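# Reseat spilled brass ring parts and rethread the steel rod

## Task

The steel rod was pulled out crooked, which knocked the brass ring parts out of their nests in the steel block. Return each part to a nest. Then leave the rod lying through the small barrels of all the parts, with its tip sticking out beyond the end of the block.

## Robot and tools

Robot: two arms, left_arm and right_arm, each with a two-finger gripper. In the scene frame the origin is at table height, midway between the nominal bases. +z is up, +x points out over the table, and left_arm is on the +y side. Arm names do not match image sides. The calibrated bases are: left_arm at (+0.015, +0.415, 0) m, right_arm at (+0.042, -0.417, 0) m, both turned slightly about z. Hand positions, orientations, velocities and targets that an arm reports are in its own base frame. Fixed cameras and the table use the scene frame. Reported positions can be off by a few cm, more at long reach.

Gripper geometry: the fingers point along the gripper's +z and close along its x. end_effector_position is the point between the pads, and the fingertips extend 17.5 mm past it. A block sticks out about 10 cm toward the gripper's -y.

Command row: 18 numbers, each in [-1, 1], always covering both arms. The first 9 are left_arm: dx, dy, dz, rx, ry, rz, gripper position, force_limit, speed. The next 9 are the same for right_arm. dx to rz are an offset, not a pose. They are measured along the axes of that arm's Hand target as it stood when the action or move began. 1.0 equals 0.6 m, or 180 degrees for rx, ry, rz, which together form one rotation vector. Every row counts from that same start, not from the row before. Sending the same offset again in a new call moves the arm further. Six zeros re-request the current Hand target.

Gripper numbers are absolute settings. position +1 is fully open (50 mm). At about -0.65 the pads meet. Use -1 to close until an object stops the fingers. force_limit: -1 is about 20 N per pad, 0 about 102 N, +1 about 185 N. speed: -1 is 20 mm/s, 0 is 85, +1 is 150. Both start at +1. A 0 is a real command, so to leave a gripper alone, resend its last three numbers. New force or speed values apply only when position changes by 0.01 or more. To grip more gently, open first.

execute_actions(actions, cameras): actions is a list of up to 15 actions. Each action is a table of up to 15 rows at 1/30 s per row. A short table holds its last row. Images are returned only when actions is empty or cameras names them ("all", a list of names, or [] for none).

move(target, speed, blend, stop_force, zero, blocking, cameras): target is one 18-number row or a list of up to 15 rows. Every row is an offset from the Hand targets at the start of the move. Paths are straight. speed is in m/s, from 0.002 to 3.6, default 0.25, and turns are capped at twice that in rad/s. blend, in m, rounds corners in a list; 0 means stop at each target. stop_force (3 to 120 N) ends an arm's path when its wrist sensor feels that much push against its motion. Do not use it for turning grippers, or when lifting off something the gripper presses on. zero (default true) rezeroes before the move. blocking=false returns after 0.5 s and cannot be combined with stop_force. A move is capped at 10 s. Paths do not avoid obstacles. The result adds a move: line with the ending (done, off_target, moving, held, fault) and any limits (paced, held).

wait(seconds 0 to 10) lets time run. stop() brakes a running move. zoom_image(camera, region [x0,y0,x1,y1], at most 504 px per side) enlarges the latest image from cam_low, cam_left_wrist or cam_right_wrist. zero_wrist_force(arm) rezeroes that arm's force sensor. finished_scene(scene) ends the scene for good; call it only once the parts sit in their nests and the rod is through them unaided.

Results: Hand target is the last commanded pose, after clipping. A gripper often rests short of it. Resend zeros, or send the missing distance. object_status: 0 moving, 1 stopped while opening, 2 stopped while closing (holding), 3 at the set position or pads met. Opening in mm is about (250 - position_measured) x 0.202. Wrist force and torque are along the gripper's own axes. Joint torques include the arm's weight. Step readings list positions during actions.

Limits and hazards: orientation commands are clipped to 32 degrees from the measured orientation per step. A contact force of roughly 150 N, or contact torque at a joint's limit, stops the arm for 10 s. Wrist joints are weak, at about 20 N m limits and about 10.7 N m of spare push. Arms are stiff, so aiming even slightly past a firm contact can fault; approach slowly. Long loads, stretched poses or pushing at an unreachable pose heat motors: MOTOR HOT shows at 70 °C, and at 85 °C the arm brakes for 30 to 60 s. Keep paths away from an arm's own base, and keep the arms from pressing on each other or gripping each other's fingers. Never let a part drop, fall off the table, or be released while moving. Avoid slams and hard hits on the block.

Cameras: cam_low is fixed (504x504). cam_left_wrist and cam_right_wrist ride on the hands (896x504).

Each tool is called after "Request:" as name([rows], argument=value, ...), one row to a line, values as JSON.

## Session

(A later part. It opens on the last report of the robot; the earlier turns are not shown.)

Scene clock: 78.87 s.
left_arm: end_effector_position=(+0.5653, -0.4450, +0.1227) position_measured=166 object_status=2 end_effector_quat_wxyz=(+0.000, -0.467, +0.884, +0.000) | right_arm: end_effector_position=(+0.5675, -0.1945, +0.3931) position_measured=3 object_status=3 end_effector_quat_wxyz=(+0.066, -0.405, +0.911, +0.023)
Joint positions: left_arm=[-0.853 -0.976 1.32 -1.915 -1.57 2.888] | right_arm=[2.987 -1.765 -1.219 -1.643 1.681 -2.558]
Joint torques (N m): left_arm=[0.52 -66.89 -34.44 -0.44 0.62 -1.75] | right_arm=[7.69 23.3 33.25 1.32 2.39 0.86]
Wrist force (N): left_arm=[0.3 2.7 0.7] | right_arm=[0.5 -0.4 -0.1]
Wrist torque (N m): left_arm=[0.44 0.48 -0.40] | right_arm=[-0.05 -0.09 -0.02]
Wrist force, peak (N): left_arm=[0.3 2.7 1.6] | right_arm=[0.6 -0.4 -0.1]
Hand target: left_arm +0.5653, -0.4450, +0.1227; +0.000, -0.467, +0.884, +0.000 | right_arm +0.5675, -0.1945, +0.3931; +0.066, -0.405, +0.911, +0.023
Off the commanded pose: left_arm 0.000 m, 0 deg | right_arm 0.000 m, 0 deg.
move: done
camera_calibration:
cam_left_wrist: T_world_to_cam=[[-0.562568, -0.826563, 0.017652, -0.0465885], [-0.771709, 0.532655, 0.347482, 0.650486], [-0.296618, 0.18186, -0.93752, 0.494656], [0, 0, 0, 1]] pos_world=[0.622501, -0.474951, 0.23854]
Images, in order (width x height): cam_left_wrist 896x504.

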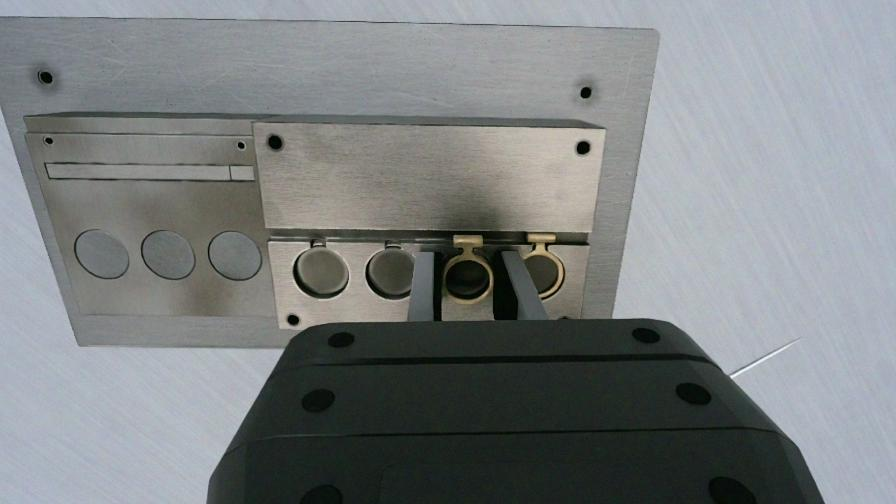

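Request:
move(target=[0.0003,-0.0003,0.006,0,0,0,-1,-1,-1,0,0,0,0,0,0,1,1,1], speed=0.005, stop_force=3, cameras=["cam_left_wrist"])

Request:
zoom_image(camera="cam_left_wrist", region=[380, 180, 560, 320])

Scene clock: 81.13 s.
left_arm: end_effector_position=(+0.5654, -0.4451, +0.1206) position_measured=166 object_status=2 end_effector_quat_wxyz=(+0.000, -0.467, +0.884, +0.000) | right_arm: end_effector_position=(+0.5675, -0.1945, +0.3931) position_measured=3 object_status=3 end_effector_quat_wxyz=(+0.066, -0.405, +0.911, +0.023)
Joint positions: left_arm=[-0.853 -0.974 1.323 -1.919 -1.57 2.888] | right_arm=[2.987 -1.765 -1.219 -1.643 1.681 -2.558]
Joint torques (N m): left_arm=[1.07 -62.98 -34.03 -0.51 0.71 -1.04] | right_arm=[8.37 22.49 33.22 1.34 2.53 0.7]
Wrist force (N): left_arm=[0.0 3.1 -0.2] | right_arm=[0.3 -0.1 0.0]
Wrist torque (N m): left_arm=[0.46 0.49 -0.39] | right_arm=[-0.02 -0.06 -0.02]
Wrist force, peak (N): left_arm=[-1.5 8.2 -11.7] | right_arm=[0.7 0.1 -0.2]
Hand target: left_arm +0.5654, -0.4451, +0.1206; +0.000, -0.467, +0.884, +0.000 (not the last commanded pose) | right_arm +0.5675, -0.1945, +0.3931; +0.066, -0.405, +0.911, +0.023
Off the commanded pose: left_arm 0.002 m, 0 deg | right_arm 0.000 m, 0 deg.
move: contact (left_arm)
camera_calibration:
cam_left_wrist: T_world_to_cam=[[-0.562545, -0.826577, 0.0177286, -0.0466168], [-0.771734, 0.532672, 0.347399, 0.65139], [-0.296596, 0.181746, -0.93755, 0.492674], [0, 0, 0, 1]] pos_world=[0.622601, -0.475051, 0.23644]
Images, in order (width x height): cam_left_wrist 896x504.

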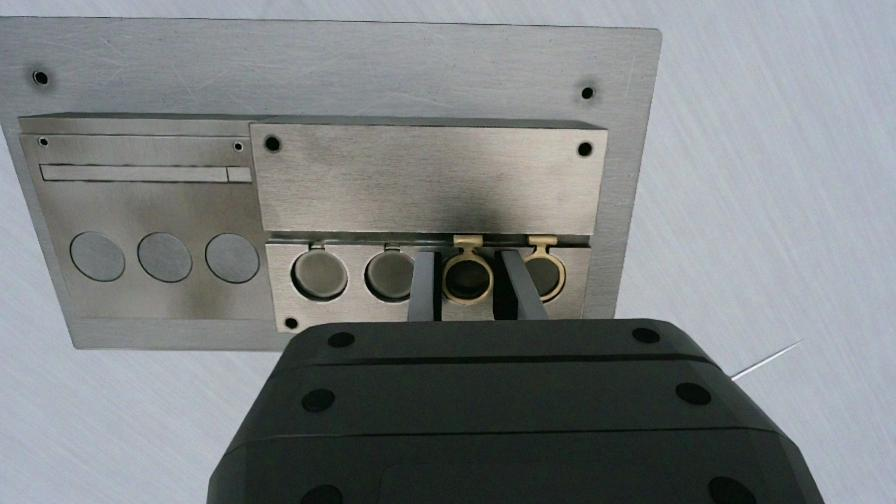

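Scaled by 2.800 from the camera's 896x504 image, which has a finer 1280x720 frame.

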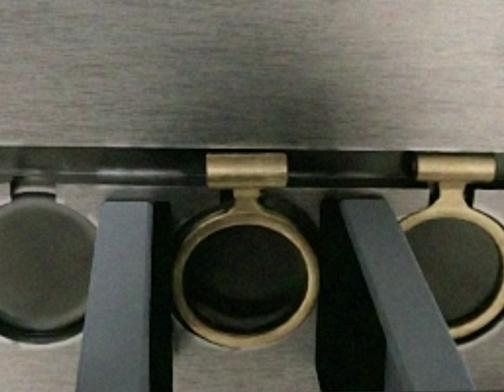

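Request:
move([
  [0,0,-0.0005,0,0,0,-1,-1,-1,0,0,0,0,0,0,1,1,1],
  [0,0,-0.0005,0,0,0,-0.02,-1,-1,0,0,0,0,0,0,1,1,1],
  [0,0,-0.015,0,0,0,-0.02,-1,-1,0,0,0,0,0,0,1,1,1],
  [0,0,-0.06,0,0,0,-0.02,-1,-1,0,0,0,0,0,0,1,1,1],
], speed=[0.01,0.02,0.02,0.12], cameras=["cam_left_wrist"])

Request:
zoom_image(camera="cam_left_wrist", region=[380, 190, 500, 260])

Scene clock: 83.97 s.
left_arm: end_effector_position=(+0.5654, -0.4451, +0.1568) position_measured=155 object_status=3 end_effector_quat_wxyz=(+0.000, -0.467, +0.884, +0.000) | right_arm: end_effector_position=(+0.5675, -0.1945, +0.3931) position_measured=3 object_status=3 end_effector_quat_wxyz=(+0.066, -0.405, +0.911, +0.023)
Joint positions: left_arm=[-0.853 -1.001 1.27 -1.84 -1.57 2.888] | right_arm=[2.987 -1.765 -1.219 -1.643 1.681 -2.558]
Joint torques (N m): left_arm=[-0.31 -42.25 -12.13 -5.86 -0.23 -0.51] | right_arm=[8.41 22.54 33.44 1.3 2.63 0.48]
Wrist force (N): left_arm=[0.3 2.6 1.1] | right_arm=[0.4 -0.1 -0.2]
Wrist torque (N m): left_arm=[0.42 0.48 -0.38] | right_arm=[-0.02 -0.06 -0.02]
Wrist force, peak (N): left_arm=[0.2 2.7 2.8] | right_arm=[0.8 0.0 -0.5]
Hand target: left_arm +0.5654, -0.4451, +0.1566; +0.000, -0.467, +0.884, +0.000 | right_arm +0.5675, -0.1945, +0.3931; +0.066, -0.405, +0.911, +0.023
Off the commanded pose: left_arm 0.000 m, 0 deg | right_arm 0.000 m, 0 deg.
move: done
camera_calibration:
cam_left_wrist: T_world_to_cam=[[-0.562513, -0.826599, 0.0176818, -0.047276], [-0.771826, 0.532666, 0.347206, 0.638921], [-0.296418, 0.181661, -0.937622, 0.526483], [0, 0, 0, 1]] pos_world=[0.622601, -0.475051, 0.272641]
Images, in order (width x height): cam_left_wrist 896x504.

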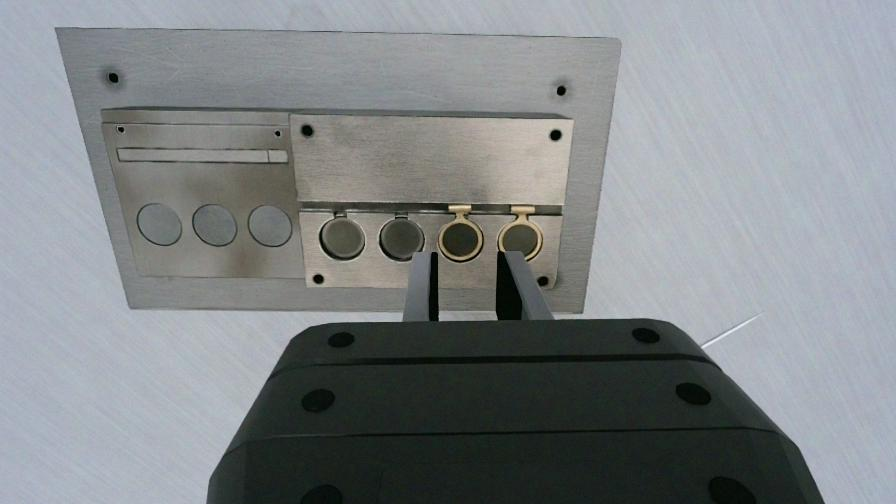

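Scaled by 4.200 from the camera's 896x504 image, which has a finer 1280x720 frame.

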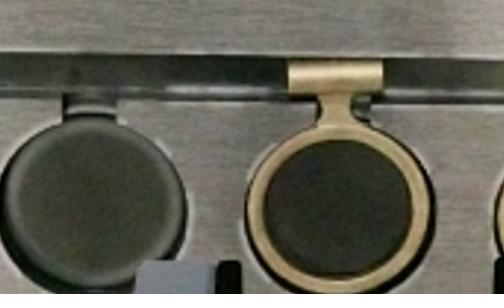

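Request:
move([
  [0.0166,-0.2404,0,0,0,0.243,0.32,-1,-1,0,0,0,0,0,0,1,1,1],
  [0.0166,-0.2404,0.095,0,0,0.243,0.32,-1,-1,0,0,0,0,0,0,1,1,1],
], speed=0.25, cameras=["cam_left_wrist"])

Request:
zoom_image(camera="cam_left_wrist", region=[380, 140, 560, 280])

Scene clock: 87.37 s.
left_arm: end_effector_position=(+0.6788, -0.5346, +0.0995) position_measured=105 object_status=3 end_effector_quat_wxyz=(+0.000, -0.104, +0.995, +0.000) | right_arm: end_effector_position=(+0.5675, -0.1945, +0.3931) position_measured=3 object_status=3 end_effector_quat_wxyz=(+0.066, -0.405, +0.911, +0.023)
Joint positions: left_arm=[-0.822 -0.548 0.612 -1.634 -1.57 3.683] | right_arm=[2.987 -1.765 -1.219 -1.643 1.681 -2.558]
Joint torques (N m): left_arm=[-4.66 -81.43 -22.76 -3.04 0.53 -0.03] | right_arm=[7.62 22.6 32.36 1.37 2.48 0.39]
Wrist force (N): left_arm=[0.5 2.5 1.0] | right_arm=[0.3 0.0 0.0]
Wrist torque (N m): left_arm=[0.40 0.43 -0.39] | right_arm=[0.00 -0.05 -0.02]
Wrist force, peak (N): left_arm=[0.7 2.7 4.8] | right_arm=[0.7 -0.2 -0.4]
Hand target: left_arm +0.6788, -0.5347, +0.0996; +0.000, -0.104, +0.995, +0.000 | right_arm +0.5675, -0.1945, +0.3931; +0.066, -0.405, +0.911, +0.023
Off the commanded pose: left_arm 0.000 m, 0 deg | right_arm 0.000 m, 0 deg.
move: done
camera_calibration:
cam_left_wrist: T_world_to_cam=[[-0.977895, -0.2083, 0.018219, 0.556053], [-0.189119, 0.918274, 0.347861, 0.604572], [-0.0891894, 0.336726, -0.937369, 0.464894], [0, 0, 0, 1]] pos_world=[0.699561, -0.595879, 0.215339]
Images, in order (width x height): cam_left_wrist 896x504.

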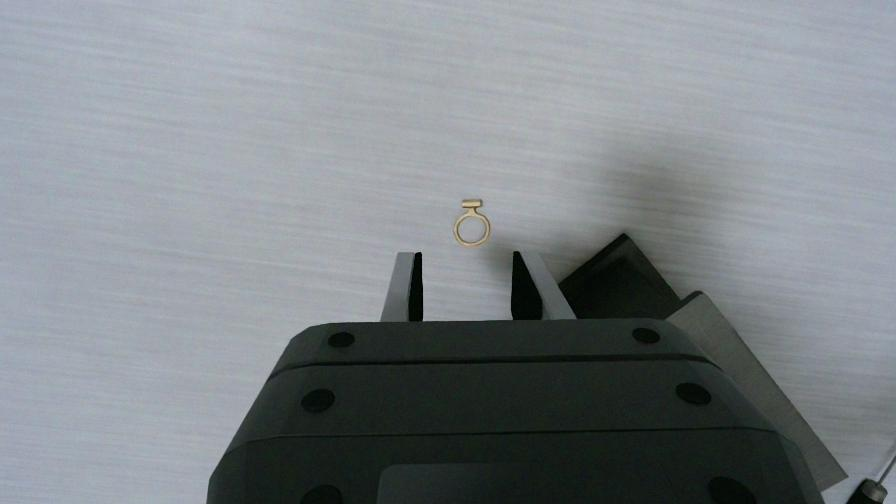

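Scaled by 2.800 from the camera's 896x504 image, which has a finer 1280x720 frame.

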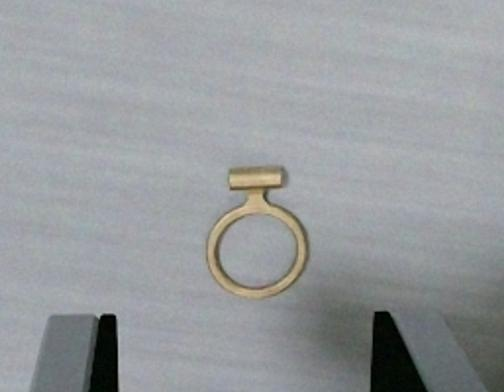

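Request:
move(target=[0.0107,0.0137,0.091,0,0,-0.003,0.32,-1,-1,0,0,0,0,0,0,1,1,1], speed=0.12, cameras=["cam_left_wrist"])

Request:
zoom_image(camera="cam_left_wrist", region=[380, 180, 560, 320])

Scene clock: 88.90 s.
left_arm: end_effector_position=(+0.6708, -0.5279, +0.0451) position_measured=105 object_status=3 end_effector_quat_wxyz=(+0.000, -0.108, +0.994, +0.000) | right_arm: end_effector_position=(+0.5675, -0.1945, +0.3931) position_measured=3 object_status=3 end_effector_quat_wxyz=(+0.066, -0.405, +0.911, +0.023)
Joint positions: left_arm=[-0.824 -0.559 0.773 -1.785 -1.57 3.672] | right_arm=[2.987 -1.765 -1.219 -1.643 1.681 -2.558]
Joint torques (N m): left_arm=[-3.39 -57.65 -30.77 -1.24 0.74 1.8] | right_arm=[8.19 23.39 33.35 1.18 2.46 0.77]
Wrist force (N): left_arm=[0.5 2.6 0.6] | right_arm=[0.5 -0.1 -0.3]
Wrist torque (N m): left_arm=[0.42 0.45 -0.32] | right_arm=[-0.02 -0.09 -0.02]
Wrist force, peak (N): left_arm=[0.9 2.9 2.6] | right_arm=[0.6 -0.1 -0.3]
Hand target: left_arm +0.6708, -0.5279, +0.0450; +0.000, -0.108, +0.994, +0.000 | right_arm +0.5675, -0.1945, +0.3931; +0.066, -0.405, +0.911, +0.023
Off the commanded pose: left_arm 0.000 m, 0 deg | right_arm 0.000 m, 0 deg.
move: done
camera_calibration:
cam_left_wrist: T_world_to_cam=[[-0.97586, -0.21764, 0.0181775, 0.544275], [-0.197918, 0.916473, 0.347714, 0.620835], [-0.0923355, 0.335722, -0.937425, 0.412413], [0, 0, 0, 1]] pos_world=[0.692091, -0.588979, 0.16084]
Images, in order (width x height): cam_left_wrist 896x504.

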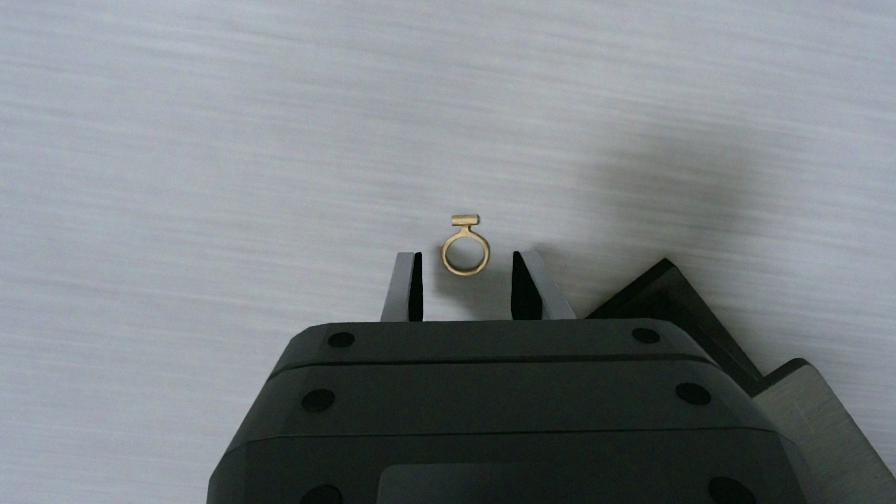

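Scaled by 2.800 from the camera's 896x504 image, which has a finer 1280x720 frame.

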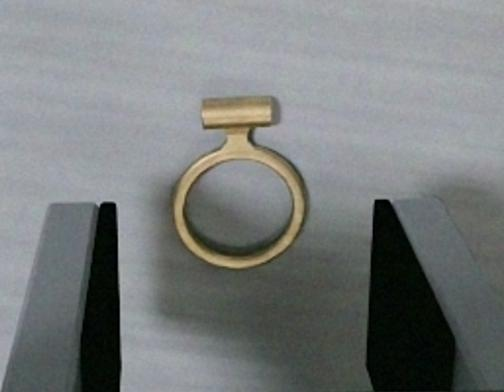

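Request:
move(target=[0.0006,0.0009,0.038,0,0,0,0.32,-1,-1,0,0,0,0,0,0,1,1,1], speed=0.05, stop_force=6, cameras=["cam_left_wrist"])

Request:
zoom_image(camera="cam_left_wrist", region=[380, 180, 560, 320])

Scene clock: 90.80 s.
left_arm: end_effector_position=(+0.6704, -0.5274, +0.0222) position_measured=105 object_status=3 end_effector_quat_wxyz=(+0.000, -0.108, +0.994, +0.000) | right_arm: end_effector_position=(+0.5675, -0.1945, +0.3931) position_measured=3 object_status=3 end_effector_quat_wxyz=(+0.066, -0.405, +0.911, +0.023)
Joint positions: left_arm=[-0.824 -0.543 0.803 -1.83 -1.57 3.672] | right_arm=[2.987 -1.765 -1.219 -1.643 1.681 -2.558]
Joint torques (N m): left_arm=[-5.07 -81.64 -35.15 -0.48 0.21 -1.17] | right_arm=[8.37 22.08 32.28 1.4 2.57 0.6]
Wrist force (N): left_arm=[0.7 2.4 0.9] | right_arm=[0.4 0.0 0.0]
Wrist torque (N m): left_arm=[0.40 0.41 -0.32] | right_arm=[0.00 -0.08 -0.02]
Wrist force, peak (N): left_arm=[0.4 2.5 2.0] | right_arm=[0.7 -0.2 0.1]
Hand target: left_arm +0.6704, -0.5275, +0.0222; +0.000, -0.108, +0.994, +0.000 | right_arm +0.5675, -0.1945, +0.3931; +0.066, -0.405, +0.911, +0.023
Off the commanded pose: left_arm 0.000 m, 0 deg | right_arm 0.000 m, 0 deg.
move: done
camera_calibration:
cam_left_wrist: T_world_to_cam=[[-0.9759, -0.217454, 0.0182262, 0.54454], [-0.197719, 0.916485, 0.347797, 0.628118], [-0.0923338, 0.335811, -0.937393, 0.390788], [0, 0, 0, 1]] pos_world=[0.69169, -0.588479, 0.137939]
Images, in order (width x height): cam_left_wrist 896x504.

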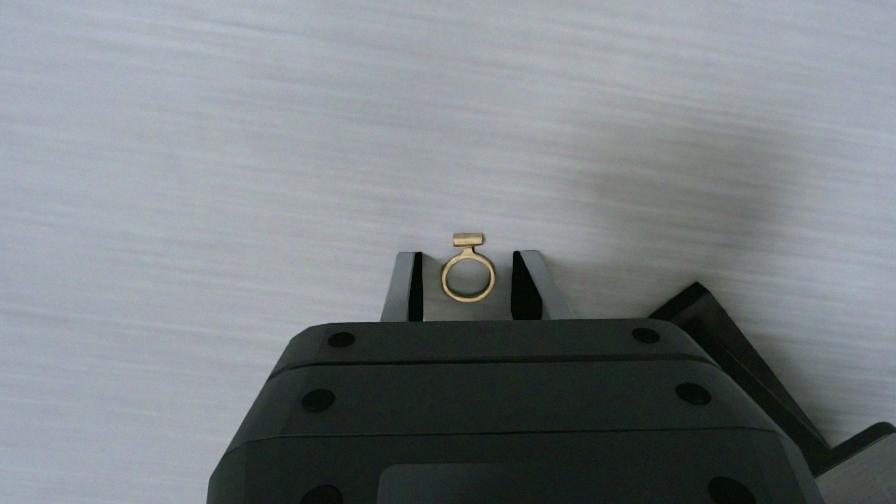

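Scaled by 2.800 from the camera's 896x504 image, which has a finer 1280x720 frame.

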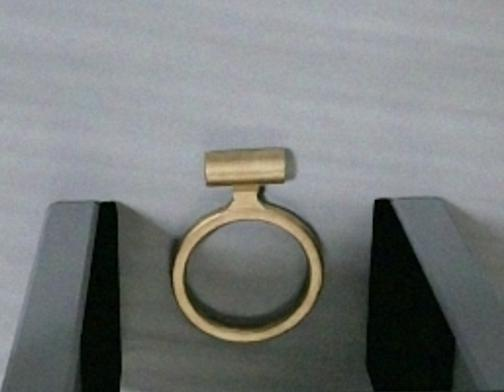

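Request:
move(target=[0.0003,-0.0005,0.0022,0,0,-0.005,0.32,-1,-1,0,0,0,0,0,0,1,1,1], speed=0.01, stop_force=5)

Request:
move(target=[0,0,0,0,0,0,-1,-1,-1,0,0,0,0,0,0,1,1,1])

Request:
move([
  [0,0,-0.03,0,0,0,-1,-1,-1,0,0,0,0,0,0,1,1,1],
  [0,0,-0.24,0,0,0,-1,-1,-1,0,0,0,0,0,0,1,1,1],
], speed=[0.05,0.2])

Scene clock: 92.50 s.
left_arm: end_effector_position=(+0.6703, -0.5277, +0.0212) position_measured=105 object_status=3 end_effector_quat_wxyz=(+0.000, -0.114, +0.993, +0.000) | right_arm: end_effector_position=(+0.5675, -0.1945, +0.3931) position_measured=3 object_status=3 end_effector_quat_wxyz=(+0.066, -0.405, +0.911, +0.023)
Joint positions: left_arm=[-0.824 -0.542 0.803 -1.832 -1.57 3.659] | right_arm=[2.987 -1.765 -1.219 -1.643 1.681 -2.558]
Joint torques (N m): left_arm=[-3.71 -62.87 -14.06 -3.17 0.13 1.63] | right_arm=[9.11 23.68 33.14 1.48 2.55 0.56]
Wrist force (N): left_arm=[2.0 5.2 -6.2] | right_arm=[0.5 -0.2 -0.2]
Wrist torque (N m): left_arm=[0.53 0.33 -0.35] | right_arm=[-0.04 -0.09 -0.02]
Wrist force, peak (N): left_arm=[2.1 5.3 -6.2] | right_arm=[0.6 -0.2 -0.3]
Hand target: left_arm +0.6703, -0.5277, +0.0213; +0.000, -0.114, +0.993, +0.000 | right_arm +0.5675, -0.1945, +0.3931; +0.066, -0.405, +0.911, +0.023
Off the commanded pose: left_arm 0.000 m, 0 deg | right_arm 0.000 m, 0 deg.
move: contact (left_arm)

Scene clock: 93.33 s.
left_arm: end_effector_position=(+0.6703, -0.5277, +0.0212) position_measured=166 object_status=2 end_effector_quat_wxyz=(+0.000, -0.114, +0.993, +0.000) | right_arm: end_effector_position=(+0.5675, -0.1945, +0.3931) position_measured=3 object_status=3 end_effector_quat_wxyz=(+0.066, -0.405, +0.911, +0.023)
Joint positions: left_arm=[-0.824 -0.542 0.803 -1.831 -1.57 3.659] | right_arm=[2.987 -1.765 -1.219 -1.643 1.681 -2.558]
Joint torques (N m): left_arm=[0.07 -73.85 -18.87 -0.89 0.05 1.69] | right_arm=[8.12 23.13 33.25 1.31 2.37 0.49]
Wrist force (N): left_arm=[-0.5 2.4 -1.9] | right_arm=[0.0 -0.3 0.0]
Wrist torque (N m): left_arm=[0.44 0.40 -0.32] | right_arm=[-0.03 -0.02 -0.02]
Wrist force, peak (N): left_arm=[-0.2 3.7 -4.5] | right_arm=[0.7 -0.3 0.2]
Hand target: left_arm +0.6703, -0.5277, +0.0213; +0.000, -0.114, +0.993, +0.000 | right_arm +0.5675, -0.1945, +0.3931; +0.066, -0.405, +0.911, +0.023
Off the commanded pose: left_arm 0.000 m, 0 deg | right_arm 0.000 m, 0 deg.
move: done

Scene clock: 95.10 s.
left_arm: end_effector_position=(+0.6703, -0.5279, +0.1651) position_measured=166 object_status=2 end_effector_quat_wxyz=(+0.000, -0.114, +0.993, +0.000) | right_arm: end_effector_position=(+0.5675, -0.1945, +0.3931) position_measured=3 object_status=3 end_effector_quat_wxyz=(+0.066, -0.405, +0.911, +0.023)
Joint positions: left_arm=[-0.824 -0.596 0.538 -1.511 -1.57 3.659] | right_arm=[2.987 -1.765 -1.219 -1.643 1.681 -2.558]
Joint torques (N m): left_arm=[-2.12 -80.9 -16.03 -5.59 -1.03 -0.76] | right_arm=[7.31 22.88 32.85 1.43 2.55 0.63]
Wrist force (N): left_arm=[0.5 2.6 1.0] | right_arm=[0.2 0.0 0.1]
Wrist torque (N m): left_arm=[0.43 0.43 -0.33] | right_arm=[0.00 -0.04 -0.02]
Wrist force, peak (N): left_arm=[0.6 2.5 3.8] | right_arm=[0.8 -0.2 0.2]
Hand target: left_arm +0.6703, -0.5278, +0.1653; +0.000, -0.114, +0.993, +0.000 | right_arm +0.5675, -0.1945, +0.3931; +0.066, -0.405, +0.911, +0.023
Off the commanded pose: left_arm 0.000 m, 0 deg | right_arm 0.000 m, 0 deg.
move: done

Request:
move([
  [0.1102,0.2007,0,0,0,-0.2367,-1,-1,-1,0,0,0,0,0,0,1,1,1],
  [0.1102,0.2007,0.0405,0,0,-0.2367,-1,-1,-1,0,0,0,0,0,0,1,1,1],
], speed=0.25, cameras=["cam_left_wrist"])

Request:
zoom_image(camera="cam_left_wrist", region=[380, 180, 560, 320])

Scene clock: 97.80 s.
left_arm: end_effector_position=(+0.5786, -0.4255, +0.1410) position_measured=166 object_status=2 end_effector_quat_wxyz=(+0.000, -0.467, +0.884, +0.000) | right_arm: end_effector_position=(+0.5675, -0.1945, +0.3931) position_measured=3 object_status=3 end_effector_quat_wxyz=(+0.066, -0.405, +0.911, +0.023)
Joint positions: left_arm=[-0.821 -0.993 1.299 -1.877 -1.57 2.919] | right_arm=[2.987 -1.765 -1.219 -1.643 1.681 -2.558]
Joint torques (N m): left_arm=[-5.75 -65.67 -27.63 -2.38 -1.18 -1.72] | right_arm=[8.13 23.35 32.4 1.29 2.3 0.53]
Wrist force (N): left_arm=[0.2 2.7 0.9] | right_arm=[0.3 0.0 0.0]
Wrist torque (N m): left_arm=[0.44 0.48 -0.32] | right_arm=[-0.01 -0.06 -0.02]
Wrist force, peak (N): left_arm=[0.3 2.9 4.1] | right_arm=[0.8 -0.1 -0.2]
Hand target: left_arm +0.5786, -0.4255, +0.1410; +0.000, -0.467, +0.884, +0.000 | right_arm +0.5675, -0.1945, +0.3931; +0.066, -0.405, +0.911, +0.023
Off the commanded pose: left_arm 0.000 m, 0 deg | right_arm 0.000 m, 0 deg.
move: done
camera_calibration:
cam_left_wrist: T_world_to_cam=[[-0.561176, -0.827508, 0.0176392, -0.0246189], [-0.77261, 0.531353, 0.347472, 0.643988], [-0.296909, 0.181365, -0.937524, 0.512172], [0, 0, 0, 1]] pos_world=[0.635805, -0.455448, 0.25684]
Images, in order (width x height): cam_left_wrist 896x504.

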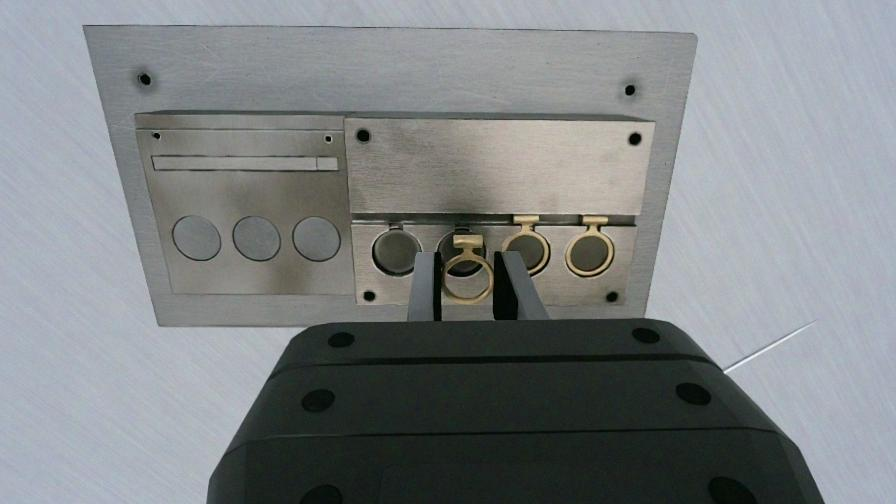

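Scaled by 2.800 from the camera's 896x504 image, which has a finer 1280x720 frame.

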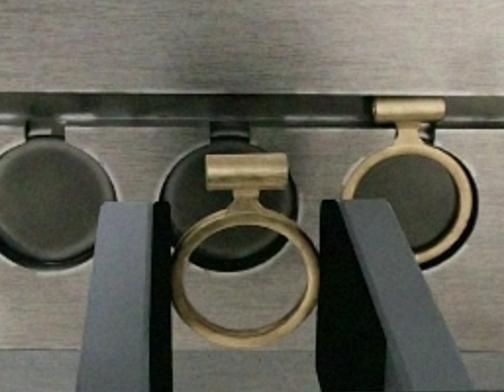

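Request:
move(target=[-0.0003,-0.0002,0.0305,0,0,0,-1,-1,-1,0,0,0,0,0,0,1,1,1], speed=0.04, stop_force=4, cameras=["cam_left_wrist"])

Request:
zoom_image(camera="cam_left_wrist", region=[380, 180, 560, 320])

Scene clock: 100.00 s.
left_arm: end_effector_position=(+0.5788, -0.4254, +0.1227) position_measured=166 object_status=2 end_effector_quat_wxyz=(+0.000, -0.467, +0.884, +0.000) | right_arm: end_effector_position=(+0.5675, -0.1945, +0.3931) position_measured=3 object_status=3 end_effector_quat_wxyz=(+0.066, -0.405, +0.911, +0.023)
Joint positions: left_arm=[-0.821 -0.978 1.325 -1.917 -1.57 2.919] | right_arm=[2.987 -1.765 -1.219 -1.643 1.681 -2.558]
Joint torques (N m): left_arm=[7.36 -66.09 -33.99 -0.4 -0.48 1.39] | right_arm=[8.75 22.99 33 1.38 2.41 0.46]
Wrist force (N): left_arm=[0.3 2.6 0.9] | right_arm=[0.3 -0.1 -0.1]
Wrist torque (N m): left_arm=[0.43 0.48 -0.32] | right_arm=[-0.01 -0.05 -0.01]
Wrist force, peak (N): left_arm=[0.3 2.9 1.0] | right_arm=[0.7 -0.3 0.1]
Hand target: left_arm +0.5788, -0.4254, +0.1227; +0.000, -0.467, +0.884, +0.000 | right_arm +0.5675, -0.1945, +0.3931; +0.066, -0.405, +0.911, +0.023
Off the commanded pose: left_arm 0.000 m, 0 deg | right_arm 0.000 m, 0 deg.
move: done
camera_calibration:
cam_left_wrist: T_world_to_cam=[[-0.561209, -0.827483, 0.0177698, -0.0241001], [-0.772628, 0.531463, 0.347266, 0.650558], [-0.296801, 0.181159, -0.937598, 0.494913], [0, 0, 0, 1]] pos_world=[0.636005, -0.455348, 0.238541]
Images, in order (width x height): cam_left_wrist 896x504.

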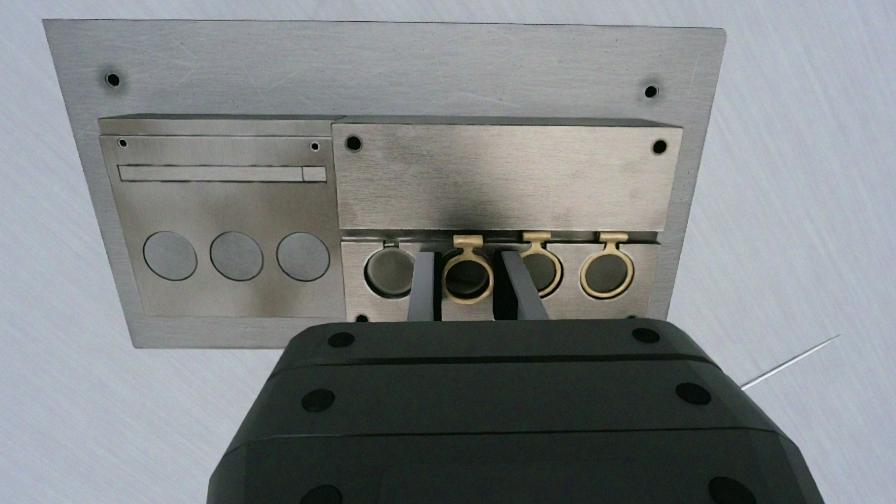

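Scaled by 2.800 from the camera's 896x504 image, which has a finer 1280x720 frame.

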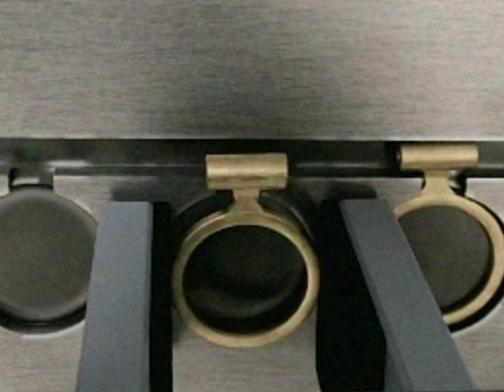

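Request:
move(target=[0,-0.0005,0.006,0,0,0,-1,-1,-1,0,0,0,0,0,0,1,1,1], speed=0.005, stop_force=3)

Request:
move([
  [0,0,-0.0005,0,0,0,-1,-1,-1,0,0,0,0,0,0,1,1,1],
  [0,0,-0.0005,0,0,0,-0.02,-1,-1,0,0,0,0,0,0,1,1,1],
  [0,0,-0.015,0,0,0,-0.02,-1,-1,0,0,0,0,0,0,1,1,1],
  [0,0,-0.06,0,0,0,-0.02,-1,-1,0,0,0,0,0,0,1,1,1],
], speed=[0.01,0.02,0.02,0.12], cameras=["cam_left_wrist"])

Request:
zoom_image(camera="cam_left_wrist", region=[420, 190, 600, 280])

Scene clock: 102.17 s.
left_arm: end_effector_position=(+0.5789, -0.4256, +0.1206) position_measured=166 object_status=2 end_effector_quat_wxyz=(+0.000, -0.467, +0.884, +0.000) | right_arm: end_effector_position=(+0.5675, -0.1945, +0.3931) position_measured=3 object_status=3 end_effector_quat_wxyz=(+0.066, -0.405, +0.911, +0.023)
Joint positions: left_arm=[-0.821 -0.976 1.327 -1.921 -1.57 2.919] | right_arm=[2.987 -1.765 -1.219 -1.643 1.681 -2.558]
Joint torques (N m): left_arm=[3.85 -59.81 -32.99 -0.48 -0.2 1.38] | right_arm=[8.37 22.12 32.87 1.23 2.44 0.23]
Wrist force (N): left_arm=[0.0 5.2 -3.7] | right_arm=[0.4 -0.1 -0.1]
Wrist torque (N m): left_arm=[0.51 0.55 -0.29] | right_arm=[-0.03 -0.08 -0.02]
Wrist force, peak (N): left_arm=[-0.5 10.4 -14.4] | right_arm=[0.7 -0.5 -0.3]
Hand target: left_arm +0.5789, -0.4256, +0.1206; +0.000, -0.467, +0.884, +0.000 (not the last commanded pose) | right_arm +0.5675, -0.1945, +0.3931; +0.066, -0.405, +0.911, +0.023
Off the commanded pose: left_arm 0.001 m, 0 deg | right_arm 0.000 m, 0 deg.
move: contact (left_arm)

Scene clock: 104.63 s.
left_arm: end_effector_position=(+0.5789, -0.4256, +0.1567) position_measured=155 object_status=3 end_effector_quat_wxyz=(+0.000, -0.467, +0.884, +0.000) | right_arm: end_effector_position=(+0.5675, -0.1945, +0.3931) position_measured=3 object_status=3 end_effector_quat_wxyz=(+0.066, -0.405, +0.911, +0.023)
Joint positions: left_arm=[-0.821 -1.003 1.274 -1.842 -1.57 2.919] | right_arm=[2.987 -1.765 -1.219 -1.643 1.681 -2.558]
Joint torques (N m): left_arm=[-4.95 -42.26 -11.66 -5.78 0.33 -1.23] | right_arm=[7.92 23.12 32.73 1.36 2.46 0.41]
Wrist force (N): left_arm=[0.2 2.4 0.9] | right_arm=[0.5 -0.2 -0.2]
Wrist torque (N m): left_arm=[0.40 0.49 -0.31] | right_arm=[-0.03 -0.08 -0.02]
Wrist force, peak (N): left_arm=[-0.1 5.0 -3.8] | right_arm=[0.8 0.2 -0.2]
Hand target: left_arm +0.5789, -0.4256, +0.1566; +0.000, -0.467, +0.884, +0.000 | right_arm +0.5675, -0.1945, +0.3931; +0.066, -0.405, +0.911, +0.023
Off the commanded pose: left_arm 0.000 m, 0 deg | right_arm 0.000 m, 0 deg.
move: done
camera_calibration:
cam_left_wrist: T_world_to_cam=[[-0.561243, -0.827461, 0.0177517, -0.0246383], [-0.772682, 0.531533, 0.347038, 0.639087], [-0.296596, 0.181056, -0.937683, 0.526715], [0, 0, 0, 1]] pos_world=[0.636205, -0.455448, 0.272542]
Images, in order (width x height): cam_left_wrist 896x504.

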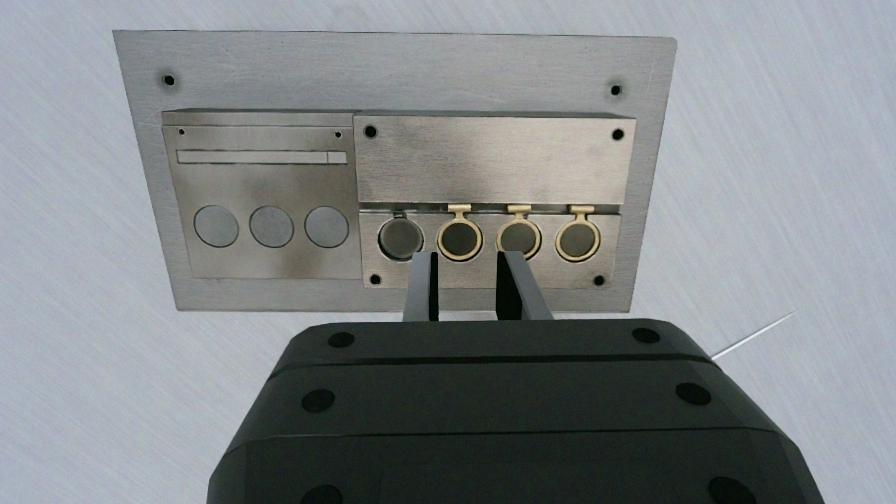

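Scaled by 2.800 from the camera's 896x504 image, which has a finer 1280x720 frame.

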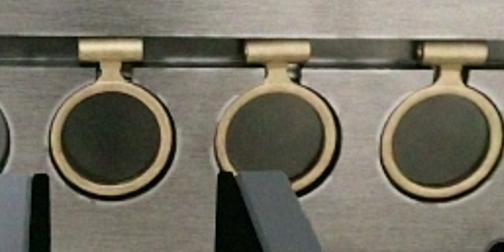

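Request:
move(target=[0.1405,0.3173,0.0,0,0,0.302,0.32,-0.7,-0.8,0,0,0,0,0,0,1,1,1], speed=0.3, cameras=["cam_left_wrist"])

Request:
zoom_image(camera="cam_left_wrist", region=[340, 20, 600, 300])

Scene clock: 107.47 s.
left_arm: end_effector_position=(+0.3741, -0.3881, +0.1566) position_measured=105 object_status=3 end_effector_quat_wxyz=(+0.000, -0.012, +1.000, +0.000) | right_arm: end_effector_position=(+0.5675, -0.1945, +0.3931) position_measured=3 object_status=3 end_effector_quat_wxyz=(+0.066, -0.405, +0.911, +0.023)
Joint positions: left_arm=[-1.054 -1.411 1.849 -2.009 -1.57 3.635] | right_arm=[2.987 -1.765 -1.219 -1.643 1.681 -2.558]
Joint torques (N m): left_arm=[3.27 -24.56 -31.32 -1.3 -1.06 0.21] | right_arm=[7.89 23.24 32.76 1.45 2.45 0.41]
Wrist force (N): left_arm=[0.4 2.5 0.8] | right_arm=[0.3 -0.3 -0.2]
Wrist torque (N m): left_arm=[0.42 0.45 -0.39] | right_arm=[-0.03 -0.05 -0.02]
Wrist force, peak (N): left_arm=[1.9 2.7 0.9] | right_arm=[0.8 -0.2 -0.1]
Hand target: left_arm +0.3741, -0.3880, +0.1566; +0.000, -0.012, +1.000, +0.000 | right_arm +0.5675, -0.1945, +0.3931; +0.066, -0.405, +0.911, +0.023
Off the commanded pose: left_arm 0.000 m, 0 deg | right_arm 0.000 m, 0 deg.
move: done
camera_calibration:
cam_left_wrist: T_world_to_cam=[[-0.999488, -0.0263355, 0.0181558, 0.366253], [-0.0183892, 0.937491, 0.347524, 0.336134], [-0.0261731, 0.347013, -0.937495, 0.4223], [0, 0, 0, 1]] pos_world=[0.3833, -0.45202, 0.27244]
Images, in order (width x height): cam_left_wrist 896x504.

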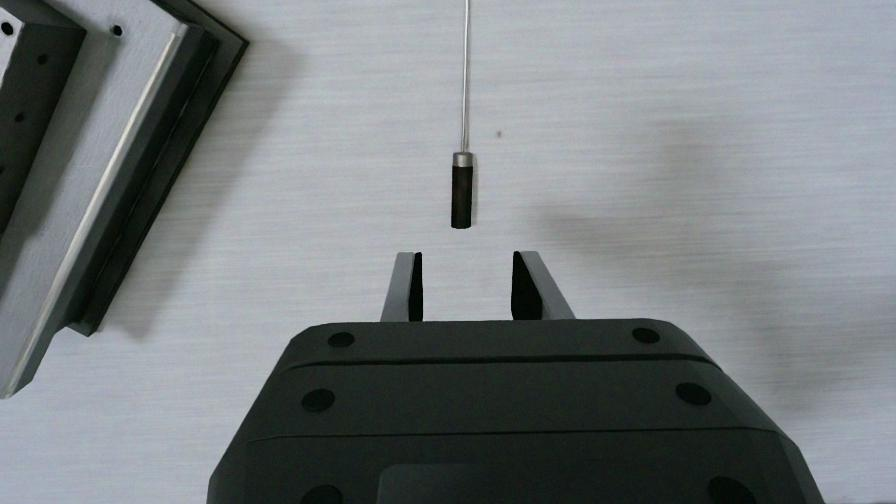

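Scaled by 1.800 from the camera's 896x504 image, which has a finer 1280x720 frame.

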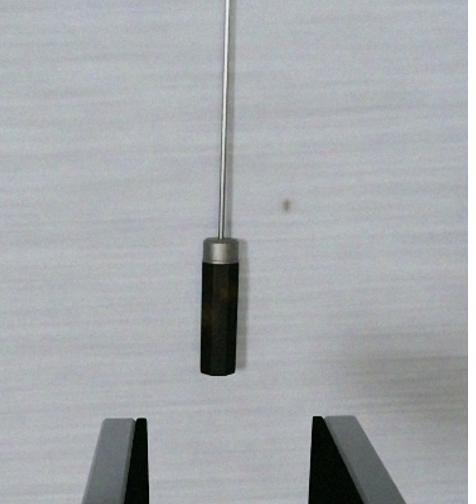

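Request:
move(target=[0.0062,0.0127,0.161,0,0,0.008,0.32,-0.7,-0.8,0,0,0,0,0,0,1,1,1], speed=0.2, cameras=["cam_left_wrist"])

Request:
zoom_image(camera="cam_left_wrist", region=[380, 120, 560, 320])

Scene clock: 109.00 s.
left_arm: end_effector_position=(+0.3702, -0.3804, +0.0600) position_measured=105 object_status=3 end_effector_quat_wxyz=(+0.000, +0.001, +1.000, +0.000) | right_arm: end_effector_position=(+0.5675, -0.1945, +0.3931) position_measured=3 object_status=3 end_effector_quat_wxyz=(+0.066, -0.405, +0.911, +0.023)
Joint positions: left_arm=[-1.053 -1.298 1.999 -2.27 -1.57 3.661] | right_arm=[2.987 -1.765 -1.219 -1.643 1.681 -2.558]
Joint torques (N m): left_arm=[5.45 -41.1 -25.77 -3.22 0.6 -1.74] | right_arm=[7.74 23.2 31.53 1.37 2.39 0.01]
Wrist force (N): left_arm=[0.4 2.5 0.9] | right_arm=[0.5 -0.4 -0.2]
Wrist torque (N m): left_arm=[0.41 0.45 -0.39] | right_arm=[-0.06 -0.09 -0.02]
Wrist force, peak (N): left_arm=[0.5 3.0 3.8] | right_arm=[0.8 0.1 0.0]
Hand target: left_arm +0.3702, -0.3804, +0.0600; +0.000, +0.001, +1.000, +0.000 | right_arm +0.5675, -0.1945, +0.3931; +0.066, -0.405, +0.911, +0.023
Off the commanded pose: left_arm 0.000 m, 0 deg | right_arm 0.000 m, 0 deg.
move: done
camera_calibration:
cam_left_wrist: T_world_to_cam=[[-0.999832, -0.000973404, 0.0183193, 0.374108], [0.00545918, 0.937565, 0.347769, 0.353666], [-0.0175141, 0.34781, -0.937401, 0.325994], [0, 0, 0, 1]] pos_world=[0.377824, -0.444604, 0.17574]
Images, in order (width x height): cam_left_wrist 896x504.

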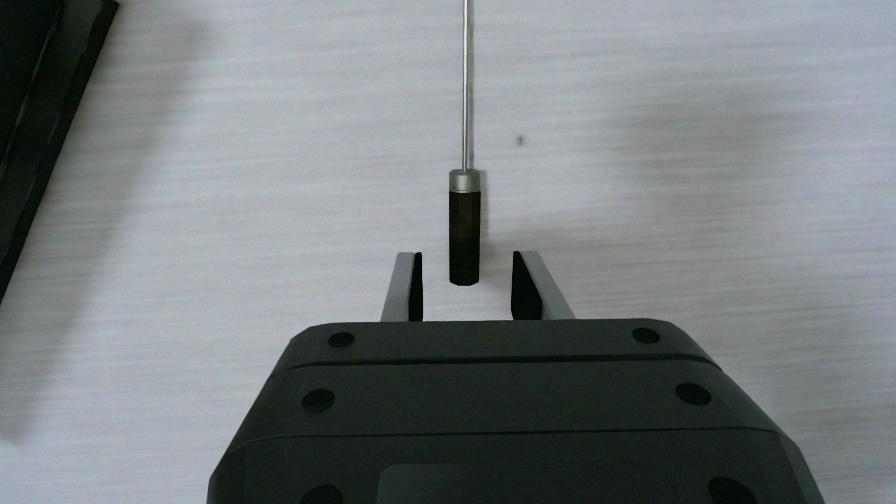

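Scaled by 2.520 from the camera's 896x504 image, which has a finer 1280x720 frame.

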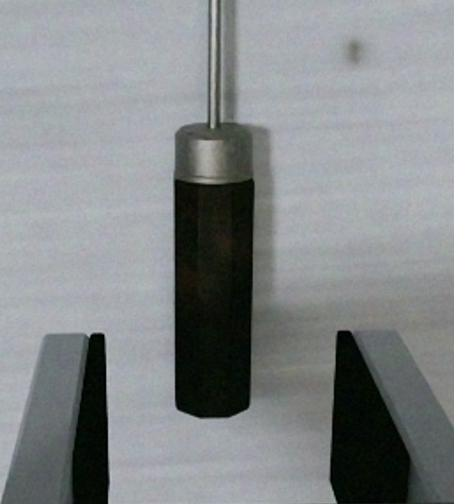

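Request:
move(target=[0.001,0,0.0642,0,0,0,0.32,-0.7,-0.8,0,0,0,0,0,0,1,1,1], speed=0.05, stop_force=6, cameras=["cam_left_wrist"])

Request:
zoom_image(camera="cam_left_wrist", region=[380, 120, 560, 320])

Scene clock: 111.23 s.
left_arm: end_effector_position=(+0.3696, -0.3804, +0.0214) position_measured=105 object_status=3 end_effector_quat_wxyz=(+0.000, +0.001, +1.000, +0.000) | right_arm: end_effector_position=(+0.5675, -0.1945, +0.3931) position_measured=3 object_status=3 end_effector_quat_wxyz=(+0.066, -0.405, +0.911, +0.023)
Joint positions: left_arm=[-1.054 -1.231 2.035 -2.375 -1.57 3.66] | right_arm=[2.987 -1.765 -1.219 -1.643 1.681 -2.558]
Joint torques (N m): left_arm=[-1.66 -49.06 -28.89 -0.48 0.52 -0.76] | right_arm=[8.28 23.21 32.22 1.6 2.46 0.45]
Wrist force (N): left_arm=[0.4 2.3 0.8] | right_arm=[0.5 -0.1 0.0]
Wrist torque (N m): left_arm=[0.38 0.45 -0.40] | right_arm=[-0.02 -0.09 -0.02]
Wrist force, peak (N): left_arm=[0.2 2.8 1.1] | right_arm=[0.7 -0.1 -0.1]
Hand target: left_arm +0.3696, -0.3804, +0.0214; +0.000, +0.001, +1.000, +0.000 | right_arm +0.5675, -0.1945, +0.3931; +0.066, -0.405, +0.911, +0.023
Off the commanded pose: left_arm 0.000 m, 0 deg | right_arm 0.000 m, 0 deg.
move: done
camera_calibration:
cam_left_wrist: T_world_to_cam=[[-0.999833, -0.000933873, 0.0182258, 0.374244], [0.00546147, 0.937609, 0.347648, 0.367093], [-0.0174133, 0.34769, -0.937448, 0.289808], [0, 0, 0, 1]] pos_world=[0.377224, -0.444604, 0.13724]
Images, in order (width x height): cam_left_wrist 896x504.

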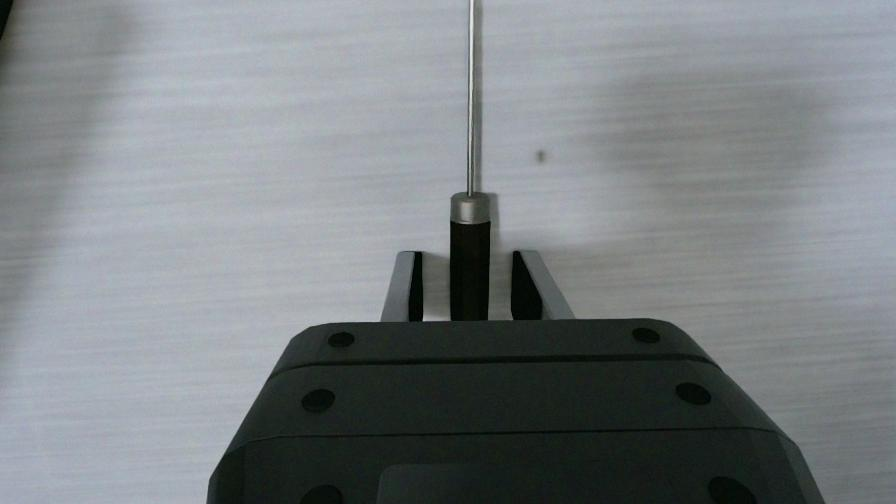

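Scaled by 2.520 from the camera's 896x504 image, which has a finer 1280x720 frame.

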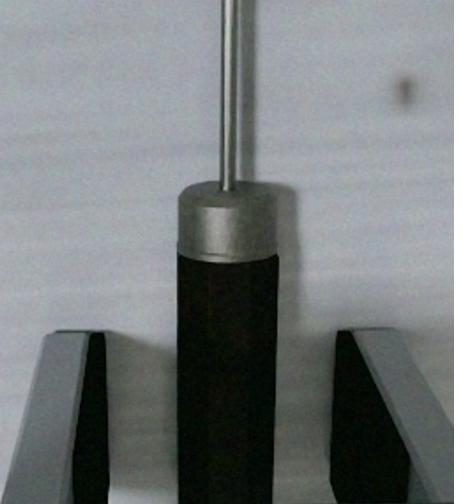

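Request:
move(target=[0.0014,0,0,0,0,0,0.32,-0.7,-0.8,0,0,0,0,0,0,1,1,1], speed=0.02)

Request:
move(target=[0,0,0,0,0,0,-1,-0.7,-0.8,0,0,0,0,0,0,1,1,1])

Request:
move(target=[0,0,-0.25,0,0,0,-1,-0.7,-0.8,0,0,0,0,0,0,1,1,1], speed=0.12, cameras=["cam_left_wrist","cam_low"])

Scene clock: 112.63 s.
left_arm: end_effector_position=(+0.3688, -0.3804, +0.0215) position_measured=105 object_status=3 end_effector_quat_wxyz=(+0.000, +0.001, +1.000, +0.000) | right_arm: end_effector_position=(+0.5675, -0.1945, +0.3931) position_measured=3 object_status=3 end_effector_quat_wxyz=(+0.066, -0.405, +0.911, +0.023)
Joint positions: left_arm=[-1.055 -1.232 2.037 -2.375 -1.57 3.658] | right_arm=[2.987 -1.765 -1.219 -1.643 1.681 -2.558]
Joint torques (N m): left_arm=[-4.24 -47.81 -7.31 -6.16 0.45 -1.67] | right_arm=[7.54 23.09 32.78 1.31 2.43 0.21]
Wrist force (N): left_arm=[0.5 2.6 0.7] | right_arm=[0.5 -0.3 0.0]
Wrist torque (N m): left_arm=[0.42 0.44 -0.41] | right_arm=[-0.04 -0.08 -0.02]
Wrist force, peak (N): left_arm=[0.4 2.7 0.6] | right_arm=[0.7 -0.4 -0.2]
Hand target: left_arm +0.3688, -0.3804, +0.0214; +0.000, +0.001, +1.000, +0.000 | right_arm +0.5675, -0.1945, +0.3931; +0.066, -0.405, +0.911, +0.023
Off the commanded pose: left_arm 0.000 m, 0 deg | right_arm 0.000 m, 0 deg.
move: done

Scene clock: 113.40 s.
left_arm: end_effector_position=(+0.3688, -0.3804, +0.0215) position_measured=193 object_status=2 end_effector_quat_wxyz=(+0.000, +0.001, +1.000, +0.000) | right_arm: end_effector_position=(+0.5675, -0.1945, +0.3931) position_measured=3 object_status=3 end_effector_quat_wxyz=(+0.066, -0.405, +0.911, +0.023)
Joint positions: left_arm=[-1.055 -1.232 2.037 -2.375 -1.57 3.658] | right_arm=[2.987 -1.765 -1.219 -1.643 1.681 -2.558]
Joint torques (N m): left_arm=[-0.49 -43.2 -11.59 -6.01 0.31 0.14] | right_arm=[7.43 22.44 32.8 1.44 2.41 0.44]
Wrist force (N): left_arm=[0.4 2.5 0.4] | right_arm=[0.5 0.1 -0.2]
Wrist torque (N m): left_arm=[0.40 0.47 -0.40] | right_arm=[0.01 -0.09 -0.02]
Wrist force, peak (N): left_arm=[0.4 2.7 0.7] | right_arm=[0.6 -0.2 -0.2]
Hand target: left_arm +0.3688, -0.3804, +0.0214; +0.000, +0.001, +1.000, +0.000 | right_arm +0.5675, -0.1945, +0.3931; +0.066, -0.405, +0.911, +0.023
Off the commanded pose: left_arm 0.000 m, 0 deg | right_arm 0.000 m, 0 deg.
move: done

Scene clock: 115.10 s.
left_arm: end_effector_position=(+0.3688, -0.3805, +0.1715) position_measured=193 object_status=2 end_effector_quat_wxyz=(+0.000, +0.001, +1.000, +0.000) | right_arm: end_effector_position=(+0.5675, -0.1945, +0.3931) position_measured=3 object_status=3 end_effector_quat_wxyz=(+0.066, -0.405, +0.911, +0.023)
Joint positions: left_arm=[-1.056 -1.447 1.85 -1.973 -1.57 3.658] | right_arm=[2.987 -1.765 -1.219 -1.643 1.681 -2.558]
Joint torques (N m): left_arm=[-5.74 -20.74 -12.03 -4.95 0.06 -1.9] | right_arm=[8.51 23.96 31.79 1.33 2.35 0.09]
Wrist force (N): left_arm=[0.5 2.4 1.1] | right_arm=[0.4 0.2 -0.1]
Wrist torque (N m): left_arm=[0.40 0.44 -0.39] | right_arm=[0.02 -0.08 -0.02]
Wrist force, peak (N): left_arm=[0.4 2.7 2.9] | right_arm=[0.7 -0.2 -0.4]
Hand target: left_arm +0.3688, -0.3805, +0.1714; +0.000, +0.001, +1.000, +0.000 | right_arm +0.5675, -0.1945, +0.3931; +0.066, -0.405, +0.911, +0.023
Off the commanded pose: left_arm 0.000 m, 0 deg | right_arm 0.000 m, 0 deg.
move: done
camera_calibration:
cam_left_wrist: T_world_to_cam=[[-0.999836, -0.000988879, 0.0180981, 0.370622], [0.00536227, 0.937674, 0.347475, 0.315126], [-0.0173137, 0.347515, -0.937515, 0.430443], [0, 0, 0, 1]] pos_world=[0.376324, -0.444704, 0.28734]
Images, in order (width x height): cam_low 504x504, cam_left_wrist 896x504.

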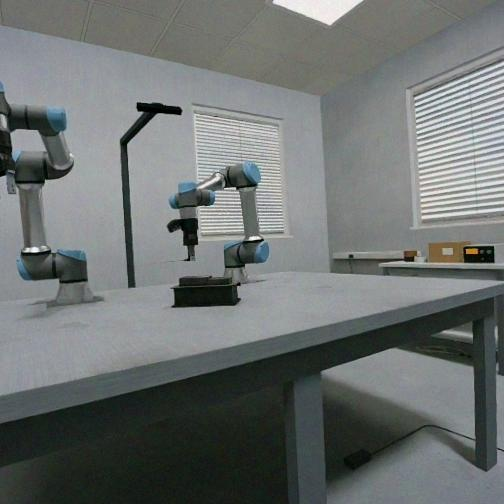

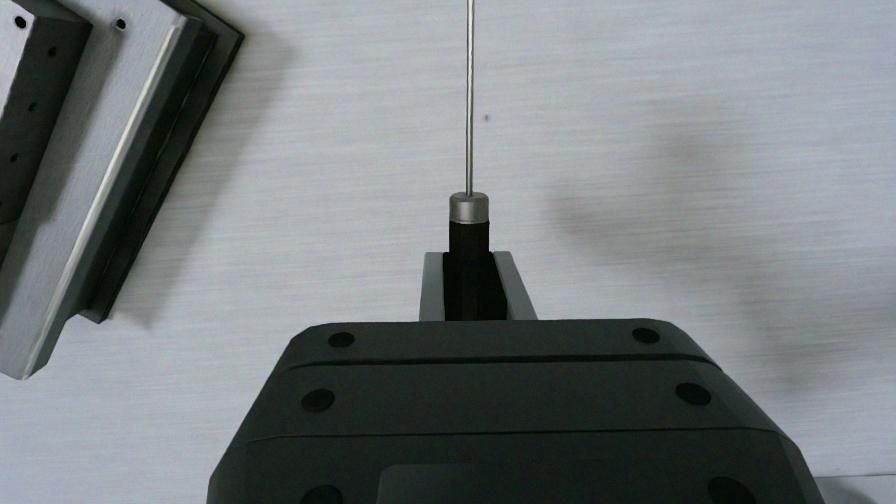

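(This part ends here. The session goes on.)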